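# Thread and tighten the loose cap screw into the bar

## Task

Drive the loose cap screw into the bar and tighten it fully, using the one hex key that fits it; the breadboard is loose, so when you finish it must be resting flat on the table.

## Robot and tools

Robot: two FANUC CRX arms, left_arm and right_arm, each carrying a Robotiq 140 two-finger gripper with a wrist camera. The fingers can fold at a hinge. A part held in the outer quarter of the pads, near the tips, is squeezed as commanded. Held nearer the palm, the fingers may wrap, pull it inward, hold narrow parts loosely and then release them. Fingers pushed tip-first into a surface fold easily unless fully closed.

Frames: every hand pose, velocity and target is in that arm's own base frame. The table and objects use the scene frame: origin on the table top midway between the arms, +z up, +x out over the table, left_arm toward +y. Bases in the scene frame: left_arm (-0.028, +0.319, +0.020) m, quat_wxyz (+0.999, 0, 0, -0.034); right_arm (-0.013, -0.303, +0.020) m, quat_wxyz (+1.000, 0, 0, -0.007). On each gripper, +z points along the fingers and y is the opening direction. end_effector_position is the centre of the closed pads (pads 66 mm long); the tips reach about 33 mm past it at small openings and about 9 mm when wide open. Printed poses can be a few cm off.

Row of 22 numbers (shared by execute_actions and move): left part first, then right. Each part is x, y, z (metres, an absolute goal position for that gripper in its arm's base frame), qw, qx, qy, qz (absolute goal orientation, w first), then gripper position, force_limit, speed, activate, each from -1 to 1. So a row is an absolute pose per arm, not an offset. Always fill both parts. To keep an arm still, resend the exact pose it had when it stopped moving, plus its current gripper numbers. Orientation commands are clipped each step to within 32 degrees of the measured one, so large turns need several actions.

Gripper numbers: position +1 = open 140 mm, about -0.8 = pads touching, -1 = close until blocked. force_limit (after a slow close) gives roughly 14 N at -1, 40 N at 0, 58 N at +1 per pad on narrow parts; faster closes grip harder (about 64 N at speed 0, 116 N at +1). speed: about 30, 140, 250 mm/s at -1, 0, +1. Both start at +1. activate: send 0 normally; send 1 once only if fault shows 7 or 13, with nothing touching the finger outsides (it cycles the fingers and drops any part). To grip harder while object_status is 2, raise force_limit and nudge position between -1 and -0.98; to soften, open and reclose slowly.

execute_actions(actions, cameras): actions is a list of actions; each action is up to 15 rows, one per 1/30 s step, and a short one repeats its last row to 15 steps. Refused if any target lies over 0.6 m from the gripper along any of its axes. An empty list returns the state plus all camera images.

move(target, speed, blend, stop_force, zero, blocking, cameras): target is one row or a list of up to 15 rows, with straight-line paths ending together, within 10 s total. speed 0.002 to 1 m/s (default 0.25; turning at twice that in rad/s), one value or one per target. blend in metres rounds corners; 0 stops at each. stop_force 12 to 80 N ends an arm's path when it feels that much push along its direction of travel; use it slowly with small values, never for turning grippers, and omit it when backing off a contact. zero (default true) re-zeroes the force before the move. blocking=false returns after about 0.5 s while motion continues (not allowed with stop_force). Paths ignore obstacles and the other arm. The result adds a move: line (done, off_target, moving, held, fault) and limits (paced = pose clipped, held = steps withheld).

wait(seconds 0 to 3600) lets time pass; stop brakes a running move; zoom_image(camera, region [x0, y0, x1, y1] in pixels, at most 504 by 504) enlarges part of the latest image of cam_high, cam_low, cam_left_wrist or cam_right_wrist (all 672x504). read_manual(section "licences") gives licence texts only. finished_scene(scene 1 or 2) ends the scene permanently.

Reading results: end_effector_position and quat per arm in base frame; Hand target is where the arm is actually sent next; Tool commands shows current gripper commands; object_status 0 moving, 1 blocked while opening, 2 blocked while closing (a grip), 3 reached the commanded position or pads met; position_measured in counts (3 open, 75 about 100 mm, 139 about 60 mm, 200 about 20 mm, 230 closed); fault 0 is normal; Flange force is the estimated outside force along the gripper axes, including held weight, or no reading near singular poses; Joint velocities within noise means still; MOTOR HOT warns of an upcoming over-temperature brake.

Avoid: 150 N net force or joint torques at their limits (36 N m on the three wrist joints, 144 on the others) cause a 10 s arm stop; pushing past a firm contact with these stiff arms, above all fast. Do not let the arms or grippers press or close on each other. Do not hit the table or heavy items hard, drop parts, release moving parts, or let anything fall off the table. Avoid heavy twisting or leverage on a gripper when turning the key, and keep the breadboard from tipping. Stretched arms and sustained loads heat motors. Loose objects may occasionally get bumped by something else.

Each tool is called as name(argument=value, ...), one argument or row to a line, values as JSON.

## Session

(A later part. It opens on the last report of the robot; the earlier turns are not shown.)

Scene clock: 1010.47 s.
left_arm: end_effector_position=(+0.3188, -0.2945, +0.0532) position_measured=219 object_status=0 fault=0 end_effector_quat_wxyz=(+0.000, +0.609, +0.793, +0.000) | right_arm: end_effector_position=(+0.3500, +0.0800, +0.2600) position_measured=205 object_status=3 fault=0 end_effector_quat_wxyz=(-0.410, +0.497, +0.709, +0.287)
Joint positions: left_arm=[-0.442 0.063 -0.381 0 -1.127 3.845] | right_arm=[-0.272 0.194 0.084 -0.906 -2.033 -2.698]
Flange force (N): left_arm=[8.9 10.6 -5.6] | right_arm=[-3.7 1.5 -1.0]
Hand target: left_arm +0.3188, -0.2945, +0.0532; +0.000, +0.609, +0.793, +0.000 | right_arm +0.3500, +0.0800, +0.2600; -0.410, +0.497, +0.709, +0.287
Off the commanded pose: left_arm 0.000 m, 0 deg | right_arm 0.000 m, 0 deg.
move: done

move(
  target=[
    [0.3189,-0.2938,0.0531,0,0.866,0.5,0,-0.98,0.2,-1,0,0.35,0.08,0.26,0.4096,-0.4967,-0.7094,-0.2868,-0.6,0.3,-1,0],
    [0.3195,-0.2934,0.053,0,0.9914,0.1305,0,-0.98,0.2,-1,0,0.35,0.08,0.26,0.4096,-0.4967,-0.7094,-0.2868,-0.6,0.3,-1,0],
    [0.3202,-0.2935,0.0529,0,0.9659,-0.2588,0,-0.98,0.2,-1,0,0.35,0.08,0.26,0.4096,-0.4967,-0.7094,-0.2868,-0.6,0.3,-1,0],
    [0.3205,-0.2941,0.0527,0,0.7934,-0.6088,0,-0.98,0.2,-1,0,0.35,0.08,0.26,0.4096,-0.4967,-0.7094,-0.2868,-0.6,0.3,-1,0],
    [0.3205,-0.2947,0.0526,0,0.5,-0.866,0,-0.98,0.2,-1,0,0.35,0.08,0.26,0.4096,-0.4967,-0.7094,-0.2868,-0.6,0.3,-1,0],
    [0.3199,-0.2952,0.0525,0,0.1305,-0.9914,0,-0.98,0.2,-1,0,0.35,0.08,0.26,0.4096,-0.4967,-0.7094,-0.2868,-0.6,0.3,-1,0],
    [0.3193,-0.2951,0.0524,0,-0.2588,-0.9659,0,-0.98,0.2,-1,0,0.35,0.08,0.26,0.4096,-0.4967,-0.7094,-0.2868,-0.6,0.3,-1,0],
    [0.3188,-0.2945,0.0523,0,-0.6088,-0.7934,0,-0.98,0.2,-1,0,0.35,0.08,0.26,0.4096,-0.4967,-0.7094,-0.2868,-0.6,0.3,-1,0],
    [0.3189,-0.2938,0.0522,0,-0.866,-0.5,0,-0.98,0.2,-1,0,0.35,0.08,0.26,0.4096,-0.4967,-0.7094,-0.2868,-0.6,0.3,-1,0],
  ],
  speed=0.5,
  blend=0.012,
)

move(
  target=[
    [0.3189,-0.2938,0.0522,0,-0.866,-0.5,0,-0.55,0.2,-1,0,0.35,0.08,0.26,0.4096,-0.4967,-0.7094,-0.2868,-0.6,0.3,-1,0],
    [0.3193,-0.2951,0.0532,0,-0.2588,-0.9659,0,-0.55,0.2,-1,0,0.35,0.08,0.26,0.4096,-0.4967,-0.7094,-0.2868,-0.6,0.3,-1,0],
    [0.3205,-0.2947,0.0532,0,0.5,-0.866,0,-0.55,0.2,-1,0,0.35,0.08,0.26,0.4096,-0.4967,-0.7094,-0.2868,-0.6,0.3,-1,0],
    [0.3202,-0.2935,0.0532,0,0.9659,-0.2588,0,-0.55,0.2,-1,0,0.35,0.08,0.26,0.4096,-0.4967,-0.7094,-0.2868,-0.6,0.3,-1,0],
    [0.3188,-0.2945,0.0532,0,0.6088,0.7934,0,-0.55,0.2,-1,0,0.35,0.08,0.26,0.4096,-0.4967,-0.7094,-0.2868,-0.6,0.3,-1,0],
  ],
  speed=0.8,
  blend=[0, 0.012, 0.012, 0.012, 0],
  cameras=["cam_left_wrist"],
)

zoom_image(
  camera="cam_left_wrist",
  region=[290, 180, 390, 280],
)

move(
  target=[0.3188,-0.2945,0.0532,0,0.6088,0.7934,0,-0.98,0.2,-1,0,0.35,0.08,0.26,0.4096,-0.4967,-0.7094,-0.2868,-0.6,0.3,-1,0],
)

Scene clock: 1041.23 s.
left_arm: end_effector_position=(+0.3189, -0.2938, +0.0522) position_measured=219 object_status=2 fault=0 end_effector_quat_wxyz=(+0.000, +0.866, +0.500, +0.000) | right_arm: end_effector_position=(+0.3500, +0.0800, +0.2600) position_measured=205 object_status=3 fault=0 end_effector_quat_wxyz=(-0.410, +0.497, +0.709, +0.287)
Joint positions: left_arm=[-0.44 0.063 -0.383 0 -1.125 -3.225] | right_arm=[-0.272 0.194 0.084 -0.906 -2.033 -2.698]
Flange force (N): left_arm=[5.6 -3.2 16.3] | right_arm=[-3.5 1.1 -0.8]
Hand target: left_arm +0.3189, -0.2938, +0.0522; +0.000, +0.866, +0.500, +0.000 | right_arm +0.3500, +0.0800, +0.2600; -0.410, +0.497, +0.709, +0.287
Off the commanded pose: left_arm 0.000 m, 0 deg | right_arm 0.000 m, 0 deg.
move: done

Scene clock: 1047.10 s.
left_arm: end_effector_position=(+0.3188, -0.2945, +0.0532) position_measured=199 object_status=3 fault=0 end_effector_quat_wxyz=(+0.000, +0.609, +0.793, +0.000) | right_arm: end_effector_position=(+0.3500, +0.0800, +0.2600) position_measured=205 object_status=3 fault=0 end_effector_quat_wxyz=(-0.410, +0.497, +0.709, +0.287)
Joint positions: left_arm=[-0.442 0.063 -0.381 0 -1.127 3.845] | right_arm=[-0.272 0.194 0.084 -0.906 -2.033 -2.698]
Flange force (N): left_arm=[8.5 -1.3 0.8] | right_arm=[-3.6 1.2 -1.1]
Hand target: left_arm +0.3188, -0.2945, +0.0532; +0.000, +0.609, +0.793, +0.000 | right_arm +0.3500, +0.0800, +0.2600; -0.410, +0.497, +0.709, +0.287
Off the commanded pose: left_arm 0.000 m, 0 deg | right_arm 0.000 m, 0 deg.
move: done

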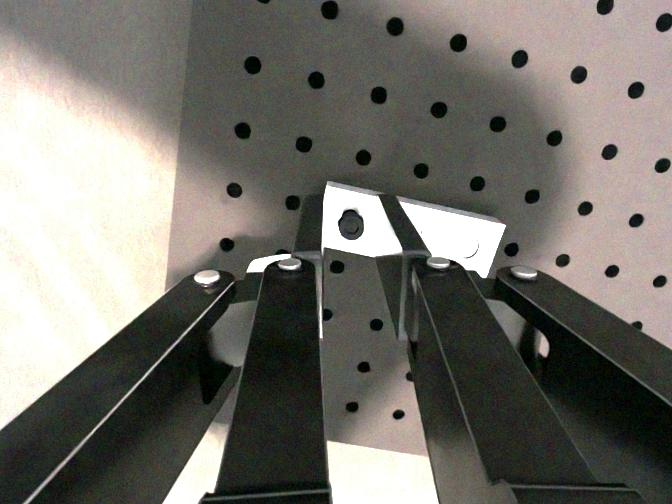

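Scaled by 5.040.

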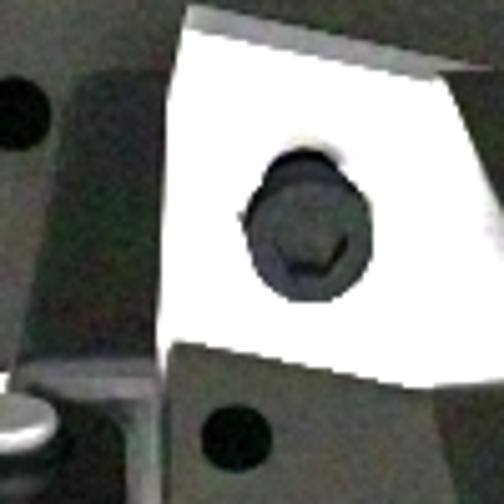

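Scene clock: 1048.07 s.
left_arm: end_effector_position=(+0.3188, -0.2945, +0.0532) position_measured=219 object_status=0 fault=0 end_effector_quat_wxyz=(+0.000, +0.609, +0.793, +0.000) | right_arm: end_effector_position=(+0.3500, +0.0800, +0.2600) position_measured=205 object_status=3 fault=0 end_effector_quat_wxyz=(-0.410, +0.497, +0.709, +0.287)
Joint positions: left_arm=[-0.442 0.063 -0.381 0 -1.127 3.845] | right_arm=[-0.272 0.194 0.084 -0.906 -2.033 -2.698]
Flange force (N): left_arm=[8.7 3.8 -6.2] | right_arm=[-3.5 1.4 -1.0]
Hand target: left_arm +0.3188, -0.2945, +0.0532; +0.000, +0.609, +0.793, +0.000 | right_arm +0.3500, +0.0800, +0.2600; -0.410, +0.497, +0.709, +0.287
Off the commanded pose: left_arm 0.000 m, 0 deg | right_arm 0.000 m, 0 deg.
move: done

move(
  target=[
    [0.3188,-0.2945,0.0532,0,0.6088,0.7934,0,-0.55,0.2,-1,0,0.35,0.08,0.26,0.4096,-0.4967,-0.7094,-0.2868,-0.6,0.3,-1,0],
    [0.3182,-0.2936,0.054,0,0.6088,0.7934,0,-0.55,0.2,-1,0,0.35,0.08,0.26,0.4096,-0.4967,-0.7094,-0.2868,-0.6,0.3,-1,0],
    [0.3182,-0.2936,0.054,0,0.6088,0.7934,0,-0.98,0.2,-1,0,0.35,0.08,0.26,0.4096,-0.4967,-0.7094,-0.2868,-0.6,0.3,-1,0],
  ],
)

move(
  target=[
    [0.3183,-0.2929,0.0539,0,0.866,0.5,0,-0.98,0.2,-1,0,0.35,0.08,0.26,0.4096,-0.4967,-0.7094,-0.2868,-0.6,0.3,-1,0],
    [0.3189,-0.2925,0.0537,0,0.9914,0.1305,0,-0.98,0.2,-1,0,0.35,0.08,0.26,0.4096,-0.4967,-0.7094,-0.2868,-0.6,0.3,-1,0],
    [0.3196,-0.2926,0.0536,0,0.9659,-0.2588,0,-0.98,0.2,-1,0,0.35,0.08,0.26,0.4096,-0.4967,-0.7094,-0.2868,-0.6,0.3,-1,0],
    [0.3199,-0.2932,0.0535,0,0.7934,-0.6088,0,-0.98,0.2,-1,0,0.35,0.08,0.26,0.4096,-0.4967,-0.7094,-0.2868,-0.6,0.3,-1,0],
    [0.3199,-0.2938,0.0533,0,0.5,-0.866,0,-0.98,0.2,-1,0,0.35,0.08,0.26,0.4096,-0.4967,-0.7094,-0.2868,-0.6,0.3,-1,0],
    [0.3193,-0.2943,0.0532,0,0.1305,-0.9914,0,-0.98,0.2,-1,0,0.35,0.08,0.26,0.4096,-0.4967,-0.7094,-0.2868,-0.6,0.3,-1,0],
    [0.3187,-0.2942,0.0531,0,-0.2588,-0.9659,0,-0.98,0.2,-1,0,0.35,0.08,0.26,0.4096,-0.4967,-0.7094,-0.2868,-0.6,0.3,-1,0],
    [0.3182,-0.2936,0.053,0,-0.6088,-0.7934,0,-0.98,0.2,-1,0,0.35,0.08,0.26,0.4096,-0.4967,-0.7094,-0.2868,-0.6,0.3,-1,0],
    [0.3183,-0.2929,0.0529,0,-0.866,-0.5,0,-0.98,0.2,-1,0,0.35,0.08,0.26,0.4096,-0.4967,-0.7094,-0.2868,-0.6,0.3,-1,0],
  ],
  speed=0.5,
  blend=0.012,
)

move(
  target=[
    [0.3183,-0.2929,0.0529,0,-0.866,-0.5,0,-0.55,0.2,-1,0,0.35,0.08,0.26,0.4096,-0.4967,-0.7094,-0.2868,-0.6,0.3,-1,0],
    [0.3187,-0.2942,0.054,0,-0.2588,-0.9659,0,-0.55,0.2,-1,0,0.35,0.08,0.26,0.4096,-0.4967,-0.7094,-0.2868,-0.6,0.3,-1,0],
    [0.3199,-0.2938,0.0538,0,0.5,-0.866,0,-0.55,0.2,-1,0,0.35,0.08,0.26,0.4096,-0.4967,-0.7094,-0.2868,-0.6,0.3,-1,0],
    [0.3196,-0.2926,0.0538,0,0.9659,-0.2588,0,-0.55,0.2,-1,0,0.35,0.08,0.26,0.4096,-0.4967,-0.7094,-0.2868,-0.6,0.3,-1,0],
    [0.3182,-0.2936,0.0538,0,0.6088,0.7934,0,-0.55,0.2,-1,0,0.35,0.08,0.26,0.4096,-0.4967,-0.7094,-0.2868,-0.6,0.3,-1,0],
  ],
  speed=0.8,
  blend=[0, 0.012, 0.012, 0.012, 0],
  cameras=["cam_left_wrist"],
)

zoom_image(
  camera="cam_left_wrist",
  region=[290, 180, 390, 280],
)

Scene clock: 1090.47 s.
left_arm: end_effector_position=(+0.3182, -0.2936, +0.0540) position_measured=219 object_status=0 fault=0 end_effector_quat_wxyz=(+0.000, +0.609, +0.793, +0.000) | right_arm: end_effector_position=(+0.3500, +0.0800, +0.2600) position_measured=205 object_status=3 fault=0 end_effector_quat_wxyz=(-0.410, +0.497, +0.709, +0.287)
Joint positions: left_arm=[-0.44 0.059 -0.382 0 -1.129 3.844] | right_arm=[-0.272 0.194 0.084 -0.906 -2.033 -2.698]
Flange force (N): left_arm=[8.5 10.6 -5.7] | right_arm=[-3.6 1.4 -1.1]
Hand target: left_arm +0.3182, -0.2936, +0.0540; +0.000, +0.609, +0.793, +0.000 | right_arm +0.3500, +0.0800, +0.2600; -0.410, +0.497, +0.709, +0.287
Off the commanded pose: left_arm 0.000 m, 0 deg | right_arm 0.000 m, 0 deg.
move: done

Scene clock: 1098.63 s.
left_arm: end_effector_position=(+0.3183, -0.2929, +0.0529) position_measured=219 object_status=2 fault=0 end_effector_quat_wxyz=(+0.000, +0.866, +0.500, +0.000) | right_arm: end_effector_position=(+0.3500, +0.0800, +0.2600) position_measured=205 object_status=3 fault=0 end_effector_quat_wxyz=(-0.410, +0.497, +0.709, +0.287)
Joint positions: left_arm=[-0.439 0.059 -0.385 0 -1.126 -3.227] | right_arm=[-0.272 0.194 0.084 -0.906 -2.033 -2.698]
Flange force (N): left_arm=[6.4 -2.2 15.9] | right_arm=[-3.3 1.2 -1.0]
Hand target: left_arm +0.3183, -0.2929, +0.0529; +0.000, +0.866, +0.500, +0.000 | right_arm +0.3500, +0.0800, +0.2600; -0.410, +0.497, +0.709, +0.287
Off the commanded pose: left_arm 0.000 m, 0 deg | right_arm 0.000 m, 0 deg.
move: done; blend cut to 0 m at target 1

Scene clock: 1104.50 s.
left_arm: end_effector_position=(+0.3182, -0.2936, +0.0538) position_measured=199 object_status=3 fault=0 end_effector_quat_wxyz=(+0.000, +0.609, +0.793, +0.000) | right_arm: end_effector_position=(+0.3500, +0.0800, +0.2600) position_measured=205 object_status=3 fault=0 end_effector_quat_wxyz=(-0.410, +0.497, +0.709, +0.287)
Joint positions: left_arm=[-0.44 0.059 -0.383 0 -1.129 3.844] | right_arm=[-0.272 0.194 0.084 -0.906 -2.033 -2.698]
Flange force (N): left_arm=[7.9 -0.7 0.2] | right_arm=[-3.5 0.9 -0.8]
Hand target: left_arm +0.3182, -0.2936, +0.0538; +0.000, +0.609, +0.793, +0.000 | right_arm +0.3500, +0.0800, +0.2600; -0.410, +0.497, +0.709, +0.287
Off the commanded pose: left_arm 0.000 m, 0 deg | right_arm 0.000 m, 0 deg.
move: done

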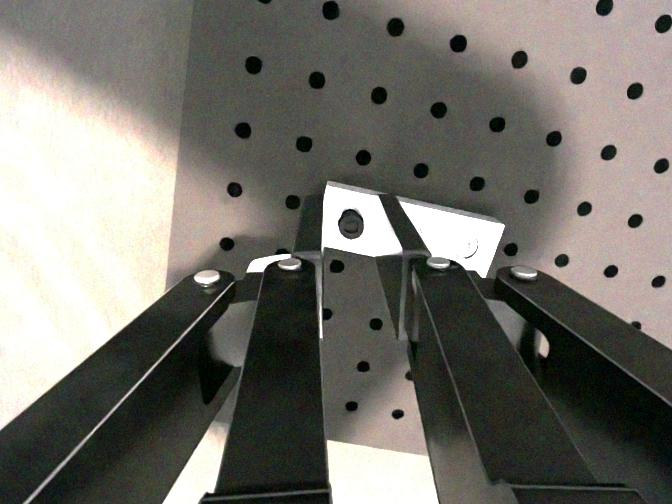

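Scaled by 5.040.

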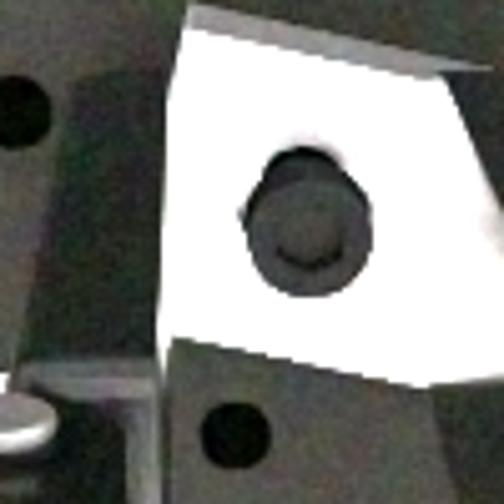

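move(
  target=[
    [0.3182,-0.2936,0.0537,0,0.6088,0.7934,0,-0.55,0.2,-1,0,0.35,0.08,0.26,0.4096,-0.4967,-0.7094,-0.2868,-0.6,0.3,-1,0],
    [0.3182,-0.2936,0.0536,0,0.6088,0.7934,0,-0.98,0.2,-1,0,0.35,0.08,0.26,0.4096,-0.4967,-0.7094,-0.2868,-0.6,0.3,-1,0],
  ],
)

move(
  target=[
    [0.3183,-0.2929,0.0535,0,0.866,0.5,0,-0.98,0.2,-1,0,0.35,0.08,0.26,0.4096,-0.4967,-0.7094,-0.2868,-0.6,0.3,-1,0],
    [0.3189,-0.2925,0.0533,0,0.9914,0.1305,0,-0.98,0.2,-1,0,0.35,0.08,0.26,0.4096,-0.4967,-0.7094,-0.2868,-0.6,0.3,-1,0],
    [0.3196,-0.2926,0.0531,0,0.9659,-0.2588,0,-0.98,0.2,-1,0,0.35,0.08,0.26,0.4096,-0.4967,-0.7094,-0.2868,-0.6,0.3,-1,0],
    [0.3199,-0.2932,0.053,0,0.7934,-0.6088,0,-0.98,0.2,-1,0,0.35,0.08,0.26,0.4096,-0.4967,-0.7094,-0.2868,-0.6,0.3,-1,0],
    [0.3199,-0.2938,0.0528,0,0.5,-0.866,0,-0.98,0.2,-1,0,0.35,0.08,0.26,0.4096,-0.4967,-0.7094,-0.2868,-0.6,0.3,-1,0],
    [0.3193,-0.2943,0.0527,0,0.1305,-0.9914,0,-0.98,0.2,-1,0,0.35,0.08,0.26,0.4096,-0.4967,-0.7094,-0.2868,-0.6,0.3,-1,0],
    [0.3187,-0.2942,0.0526,0,-0.2588,-0.9659,0,-0.98,0.2,-1,0,0.35,0.08,0.26,0.4096,-0.4967,-0.7094,-0.2868,-0.6,0.3,-1,0],
    [0.3182,-0.2936,0.0525,0,-0.6088,-0.7934,0,-0.98,0.2,-1,0,0.35,0.08,0.26,0.4096,-0.4967,-0.7094,-0.2868,-0.6,0.3,-1,0],
    [0.3183,-0.2929,0.0524,0,-0.866,-0.5,0,-0.98,0.2,-1,0,0.35,0.08,0.26,0.4096,-0.4967,-0.7094,-0.2868,-0.6,0.3,-1,0],
  ],
  speed=0.5,
  blend=0.012,
)

move(
  target=[
    [0.3183,-0.2929,0.0524,0,-0.866,-0.5,0,-0.55,0.2,-1,0,0.35,0.08,0.26,0.4096,-0.4967,-0.7094,-0.2868,-0.6,0.3,-1,0],
    [0.3187,-0.2942,0.0535,0,-0.2588,-0.9659,0,-0.55,0.2,-1,0,0.35,0.08,0.26,0.4096,-0.4967,-0.7094,-0.2868,-0.6,0.3,-1,0],
    [0.3199,-0.2938,0.0535,0,0.5,-0.866,0,-0.55,0.2,-1,0,0.35,0.08,0.26,0.4096,-0.4967,-0.7094,-0.2868,-0.6,0.3,-1,0],
    [0.3196,-0.2926,0.0535,0,0.9659,-0.2588,0,-0.55,0.2,-1,0,0.35,0.08,0.26,0.4096,-0.4967,-0.7094,-0.2868,-0.6,0.3,-1,0],
    [0.3182,-0.2936,0.0535,0,0.6088,0.7934,0,-0.55,0.2,-1,0,0.35,0.08,0.26,0.4096,-0.4967,-0.7094,-0.2868,-0.6,0.3,-1,0],
    [0.3182,-0.2936,0.0534,0,0.6088,0.7934,0,-0.98,0.2,-1,0,0.35,0.08,0.26,0.4096,-0.4967,-0.7094,-0.2868,-0.6,0.3,-1,0],
  ],
  speed=0.8,
  blend=[0, 0.012, 0.012, 0.012, 0, 0],
)

move(
  target=[
    [0.3183,-0.2929,0.0533,0,0.866,0.5,0,-0.98,0.2,-1,0,0.35,0.08,0.26,0.4096,-0.4967,-0.7094,-0.2868,-0.6,0.3,-1,0],
    [0.3189,-0.2925,0.0532,0,0.9914,0.1305,0,-0.98,0.2,-1,0,0.35,0.08,0.26,0.4096,-0.4967,-0.7094,-0.2868,-0.6,0.3,-1,0],
    [0.3196,-0.2926,0.0531,0,0.9659,-0.2588,0,-0.98,0.2,-1,0,0.35,0.08,0.26,0.4096,-0.4967,-0.7094,-0.2868,-0.6,0.3,-1,0],
    [0.3199,-0.2932,0.0529,0,0.7934,-0.6088,0,-0.98,0.2,-1,0,0.35,0.08,0.26,0.4096,-0.4967,-0.7094,-0.2868,-0.6,0.3,-1,0],
    [0.3199,-0.2938,0.0528,0,0.5,-0.866,0,-0.98,0.2,-1,0,0.35,0.08,0.26,0.4096,-0.4967,-0.7094,-0.2868,-0.6,0.3,-1,0],
    [0.3193,-0.2943,0.0526,0,0.1305,-0.9914,0,-0.98,0.2,-1,0,0.35,0.08,0.26,0.4096,-0.4967,-0.7094,-0.2868,-0.6,0.3,-1,0],
    [0.3187,-0.2942,0.0524,0,-0.2588,-0.9659,0,-0.98,0.2,-1,0,0.35,0.08,0.26,0.4096,-0.4967,-0.7094,-0.2868,-0.6,0.3,-1,0],
    [0.3182,-0.2936,0.0523,0,-0.6088,-0.7934,0,-0.98,0.2,-1,0,0.35,0.08,0.26,0.4096,-0.4967,-0.7094,-0.2868,-0.6,0.3,-1,0],
    [0.3183,-0.2929,0.0522,0,-0.866,-0.5,0,-0.98,0.2,-1,0,0.35,0.08,0.26,0.4096,-0.4967,-0.7094,-0.2868,-0.6,0.3,-1,0],
  ],
  speed=0.5,
  blend=0.012,
)

move(
  target=[
    [0.3183,-0.2929,0.0522,0,-0.866,-0.5,0,-0.55,0.2,-1,0,0.35,0.08,0.26,0.4096,-0.4967,-0.7094,-0.2868,-0.6,0.3,-1,0],
    [0.3187,-0.2942,0.0532,0,-0.2588,-0.9659,0,-0.55,0.2,-1,0,0.35,0.08,0.26,0.4096,-0.4967,-0.7094,-0.2868,-0.6,0.3,-1,0],
    [0.3199,-0.2938,0.0532,0,0.5,-0.866,0,-0.55,0.2,-1,0,0.35,0.08,0.26,0.4096,-0.4967,-0.7094,-0.2868,-0.6,0.3,-1,0],
    [0.3196,-0.2926,0.0532,0,0.9659,-0.2588,0,-0.55,0.2,-1,0,0.35,0.08,0.26,0.4096,-0.4967,-0.7094,-0.2868,-0.6,0.3,-1,0],
    [0.3182,-0.2936,0.0532,0,0.6088,0.7934,0,-0.55,0.2,-1,0,0.35,0.08,0.26,0.4096,-0.4967,-0.7094,-0.2868,-0.6,0.3,-1,0],
  ],
  speed=0.8,
  blend=[0, 0.012, 0.012, 0.012, 0],
  cameras=["cam_left_wrist"],
)

zoom_image(
  camera="cam_left_wrist",
  region=[290, 180, 390, 280],
)

Scene clock: 1146.87 s.
left_arm: end_effector_position=(+0.3182, -0.2936, +0.0536) position_measured=219 object_status=0 fault=0 end_effector_quat_wxyz=(+0.000, +0.609, +0.793, +0.000) | right_arm: end_effector_position=(+0.3500, +0.0800, +0.2600) position_measured=205 object_status=3 fault=0 end_effector_quat_wxyz=(-0.410, +0.497, +0.709, +0.287)
Joint positions: left_arm=[-0.44 0.06 -0.383 0 -1.128 3.844] | right_arm=[-0.272 0.194 0.084 -0.906 -2.033 -2.698]
Flange force (N): left_arm=[9.0 5.2 -8.4] | right_arm=[-3.5 1.4 -1.2]
Hand target: left_arm +0.3182, -0.2936, +0.0536; +0.000, +0.609, +0.793, +0.000 | right_arm +0.3500, +0.0800, +0.2600; -0.410, +0.497, +0.709, +0.287
Off the commanded pose: left_arm 0.000 m, 0 deg | right_arm 0.000 m, 0 deg.
move: done

Scene clock: 1155.03 s.
left_arm: end_effector_position=(+0.3183, -0.2929, +0.0524) position_measured=219 object_status=2 fault=0 end_effector_quat_wxyz=(+0.000, +0.866, +0.500, +0.000) | right_arm: end_effector_position=(+0.3500, +0.0800, +0.2600) position_measured=205 object_status=3 fault=0 end_effector_quat_wxyz=(-0.410, +0.497, +0.709, +0.287)
Joint positions: left_arm=[-0.439 0.06 -0.386 0 -1.125 -3.227] | right_arm=[-0.272 0.194 0.084 -0.906 -2.033 -2.698]
Flange force (N): left_arm=[7.3 -2.1 17.6] | right_arm=[-3.7 1.6 -1.2]
Hand target: left_arm +0.3183, -0.2929, +0.0524; +0.000, +0.866, +0.500, +0.000 | right_arm +0.3500, +0.0800, +0.2600; -0.410, +0.497, +0.709, +0.287
Off the commanded pose: left_arm 0.000 m, 0 deg | right_arm 0.000 m, 0 deg.
move: done; blend cut to 0 m at target 1

Scene clock: 1161.93 s.
left_arm: end_effector_position=(+0.3182, -0.2936, +0.0534) position_measured=219 object_status=0 fault=0 end_effector_quat_wxyz=(+0.000, +0.609, +0.793, +0.000) | right_arm: end_effector_position=(+0.3500, +0.0800, +0.2600) position_measured=205 object_status=3 fault=0 end_effector_quat_wxyz=(-0.410, +0.497, +0.709, +0.287)
Joint positions: left_arm=[-0.44 0.06 -0.383 0 -1.128 3.844] | right_arm=[-0.272 0.194 0.084 -0.906 -2.033 -2.698]
Flange force (N): left_arm=[8.7 2.4 -6.5] | right_arm=[-3.4 1.5 -1.4]
Hand target: left_arm +0.3182, -0.2936, +0.0534; +0.000, +0.609, +0.793, +0.000 | right_arm +0.3500, +0.0800, +0.2600; -0.410, +0.497, +0.709, +0.287
Off the commanded pose: left_arm 0.000 m, 0 deg | right_arm 0.000 m, 0 deg.
move: done

Scene clock: 1170.10 s.
left_arm: end_effector_position=(+0.3183, -0.2929, +0.0522) position_measured=219 object_status=2 fault=0 end_effector_quat_wxyz=(+0.000, +0.866, +0.500, +0.000) | right_arm: end_effector_position=(+0.3500, +0.0800, +0.2600) position_measured=205 object_status=3 fault=0 end_effector_quat_wxyz=(-0.410, +0.497, +0.709, +0.287)
Joint positions: left_arm=[-0.439 0.06 -0.386 0 -1.125 -3.227] | right_arm=[-0.272 0.194 0.084 -0.906 -2.033 -2.698]
Flange force (N): left_arm=[7.7 -1.8 17.5] | right_arm=[-3.3 1.4 -1.0]
Hand target: left_arm +0.3183, -0.2929, +0.0522; +0.000, +0.866, +0.500, +0.000 | right_arm +0.3500, +0.0800, +0.2600; -0.410, +0.497, +0.709, +0.287
Off the commanded pose: left_arm 0.000 m, 0 deg | right_arm 0.000 m, 0 deg.
move: done; blend cut to 0 m at target 1

Scene clock: 1175.97 s.
left_arm: end_effector_position=(+0.3182, -0.2936, +0.0532) position_measured=199 object_status=3 fault=0 end_effector_quat_wxyz=(+0.000, +0.609, +0.793, +0.000) | right_arm: end_effector_position=(+0.3500, +0.0800, +0.2600) position_measured=205 object_status=3 fault=0 end_effector_quat_wxyz=(-0.410, +0.497, +0.709, +0.287)
Joint positions: left_arm=[-0.44 0.06 -0.384 0 -1.127 3.844] | right_arm=[-0.272 0.194 0.084 -0.906 -2.033 -2.698]
Flange force (N): left_arm=[8.3 -1.0 0.4] | right_arm=[-3.4 1.4 -1.4]
Hand target: left_arm +0.3182, -0.2936, +0.0532; +0.000, +0.609, +0.793, +0.000 | right_arm +0.3500, +0.0800, +0.2600; -0.410, +0.497, +0.709, +0.287
Off the commanded pose: left_arm 0.000 m, 0 deg | right_arm 0.000 m, 0 deg.
move: done

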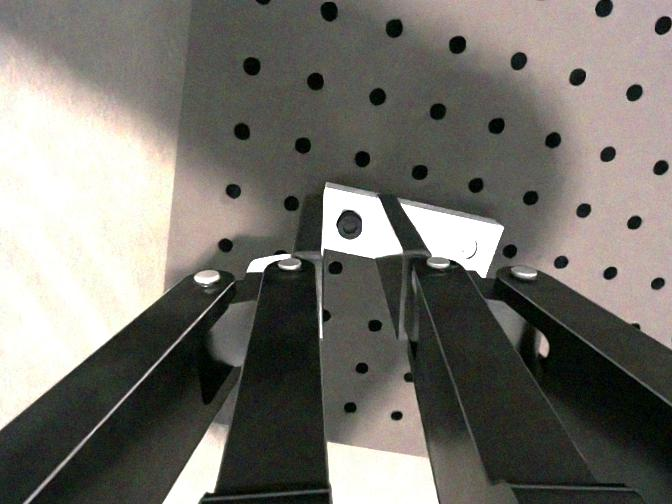

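Scaled by 5.040.

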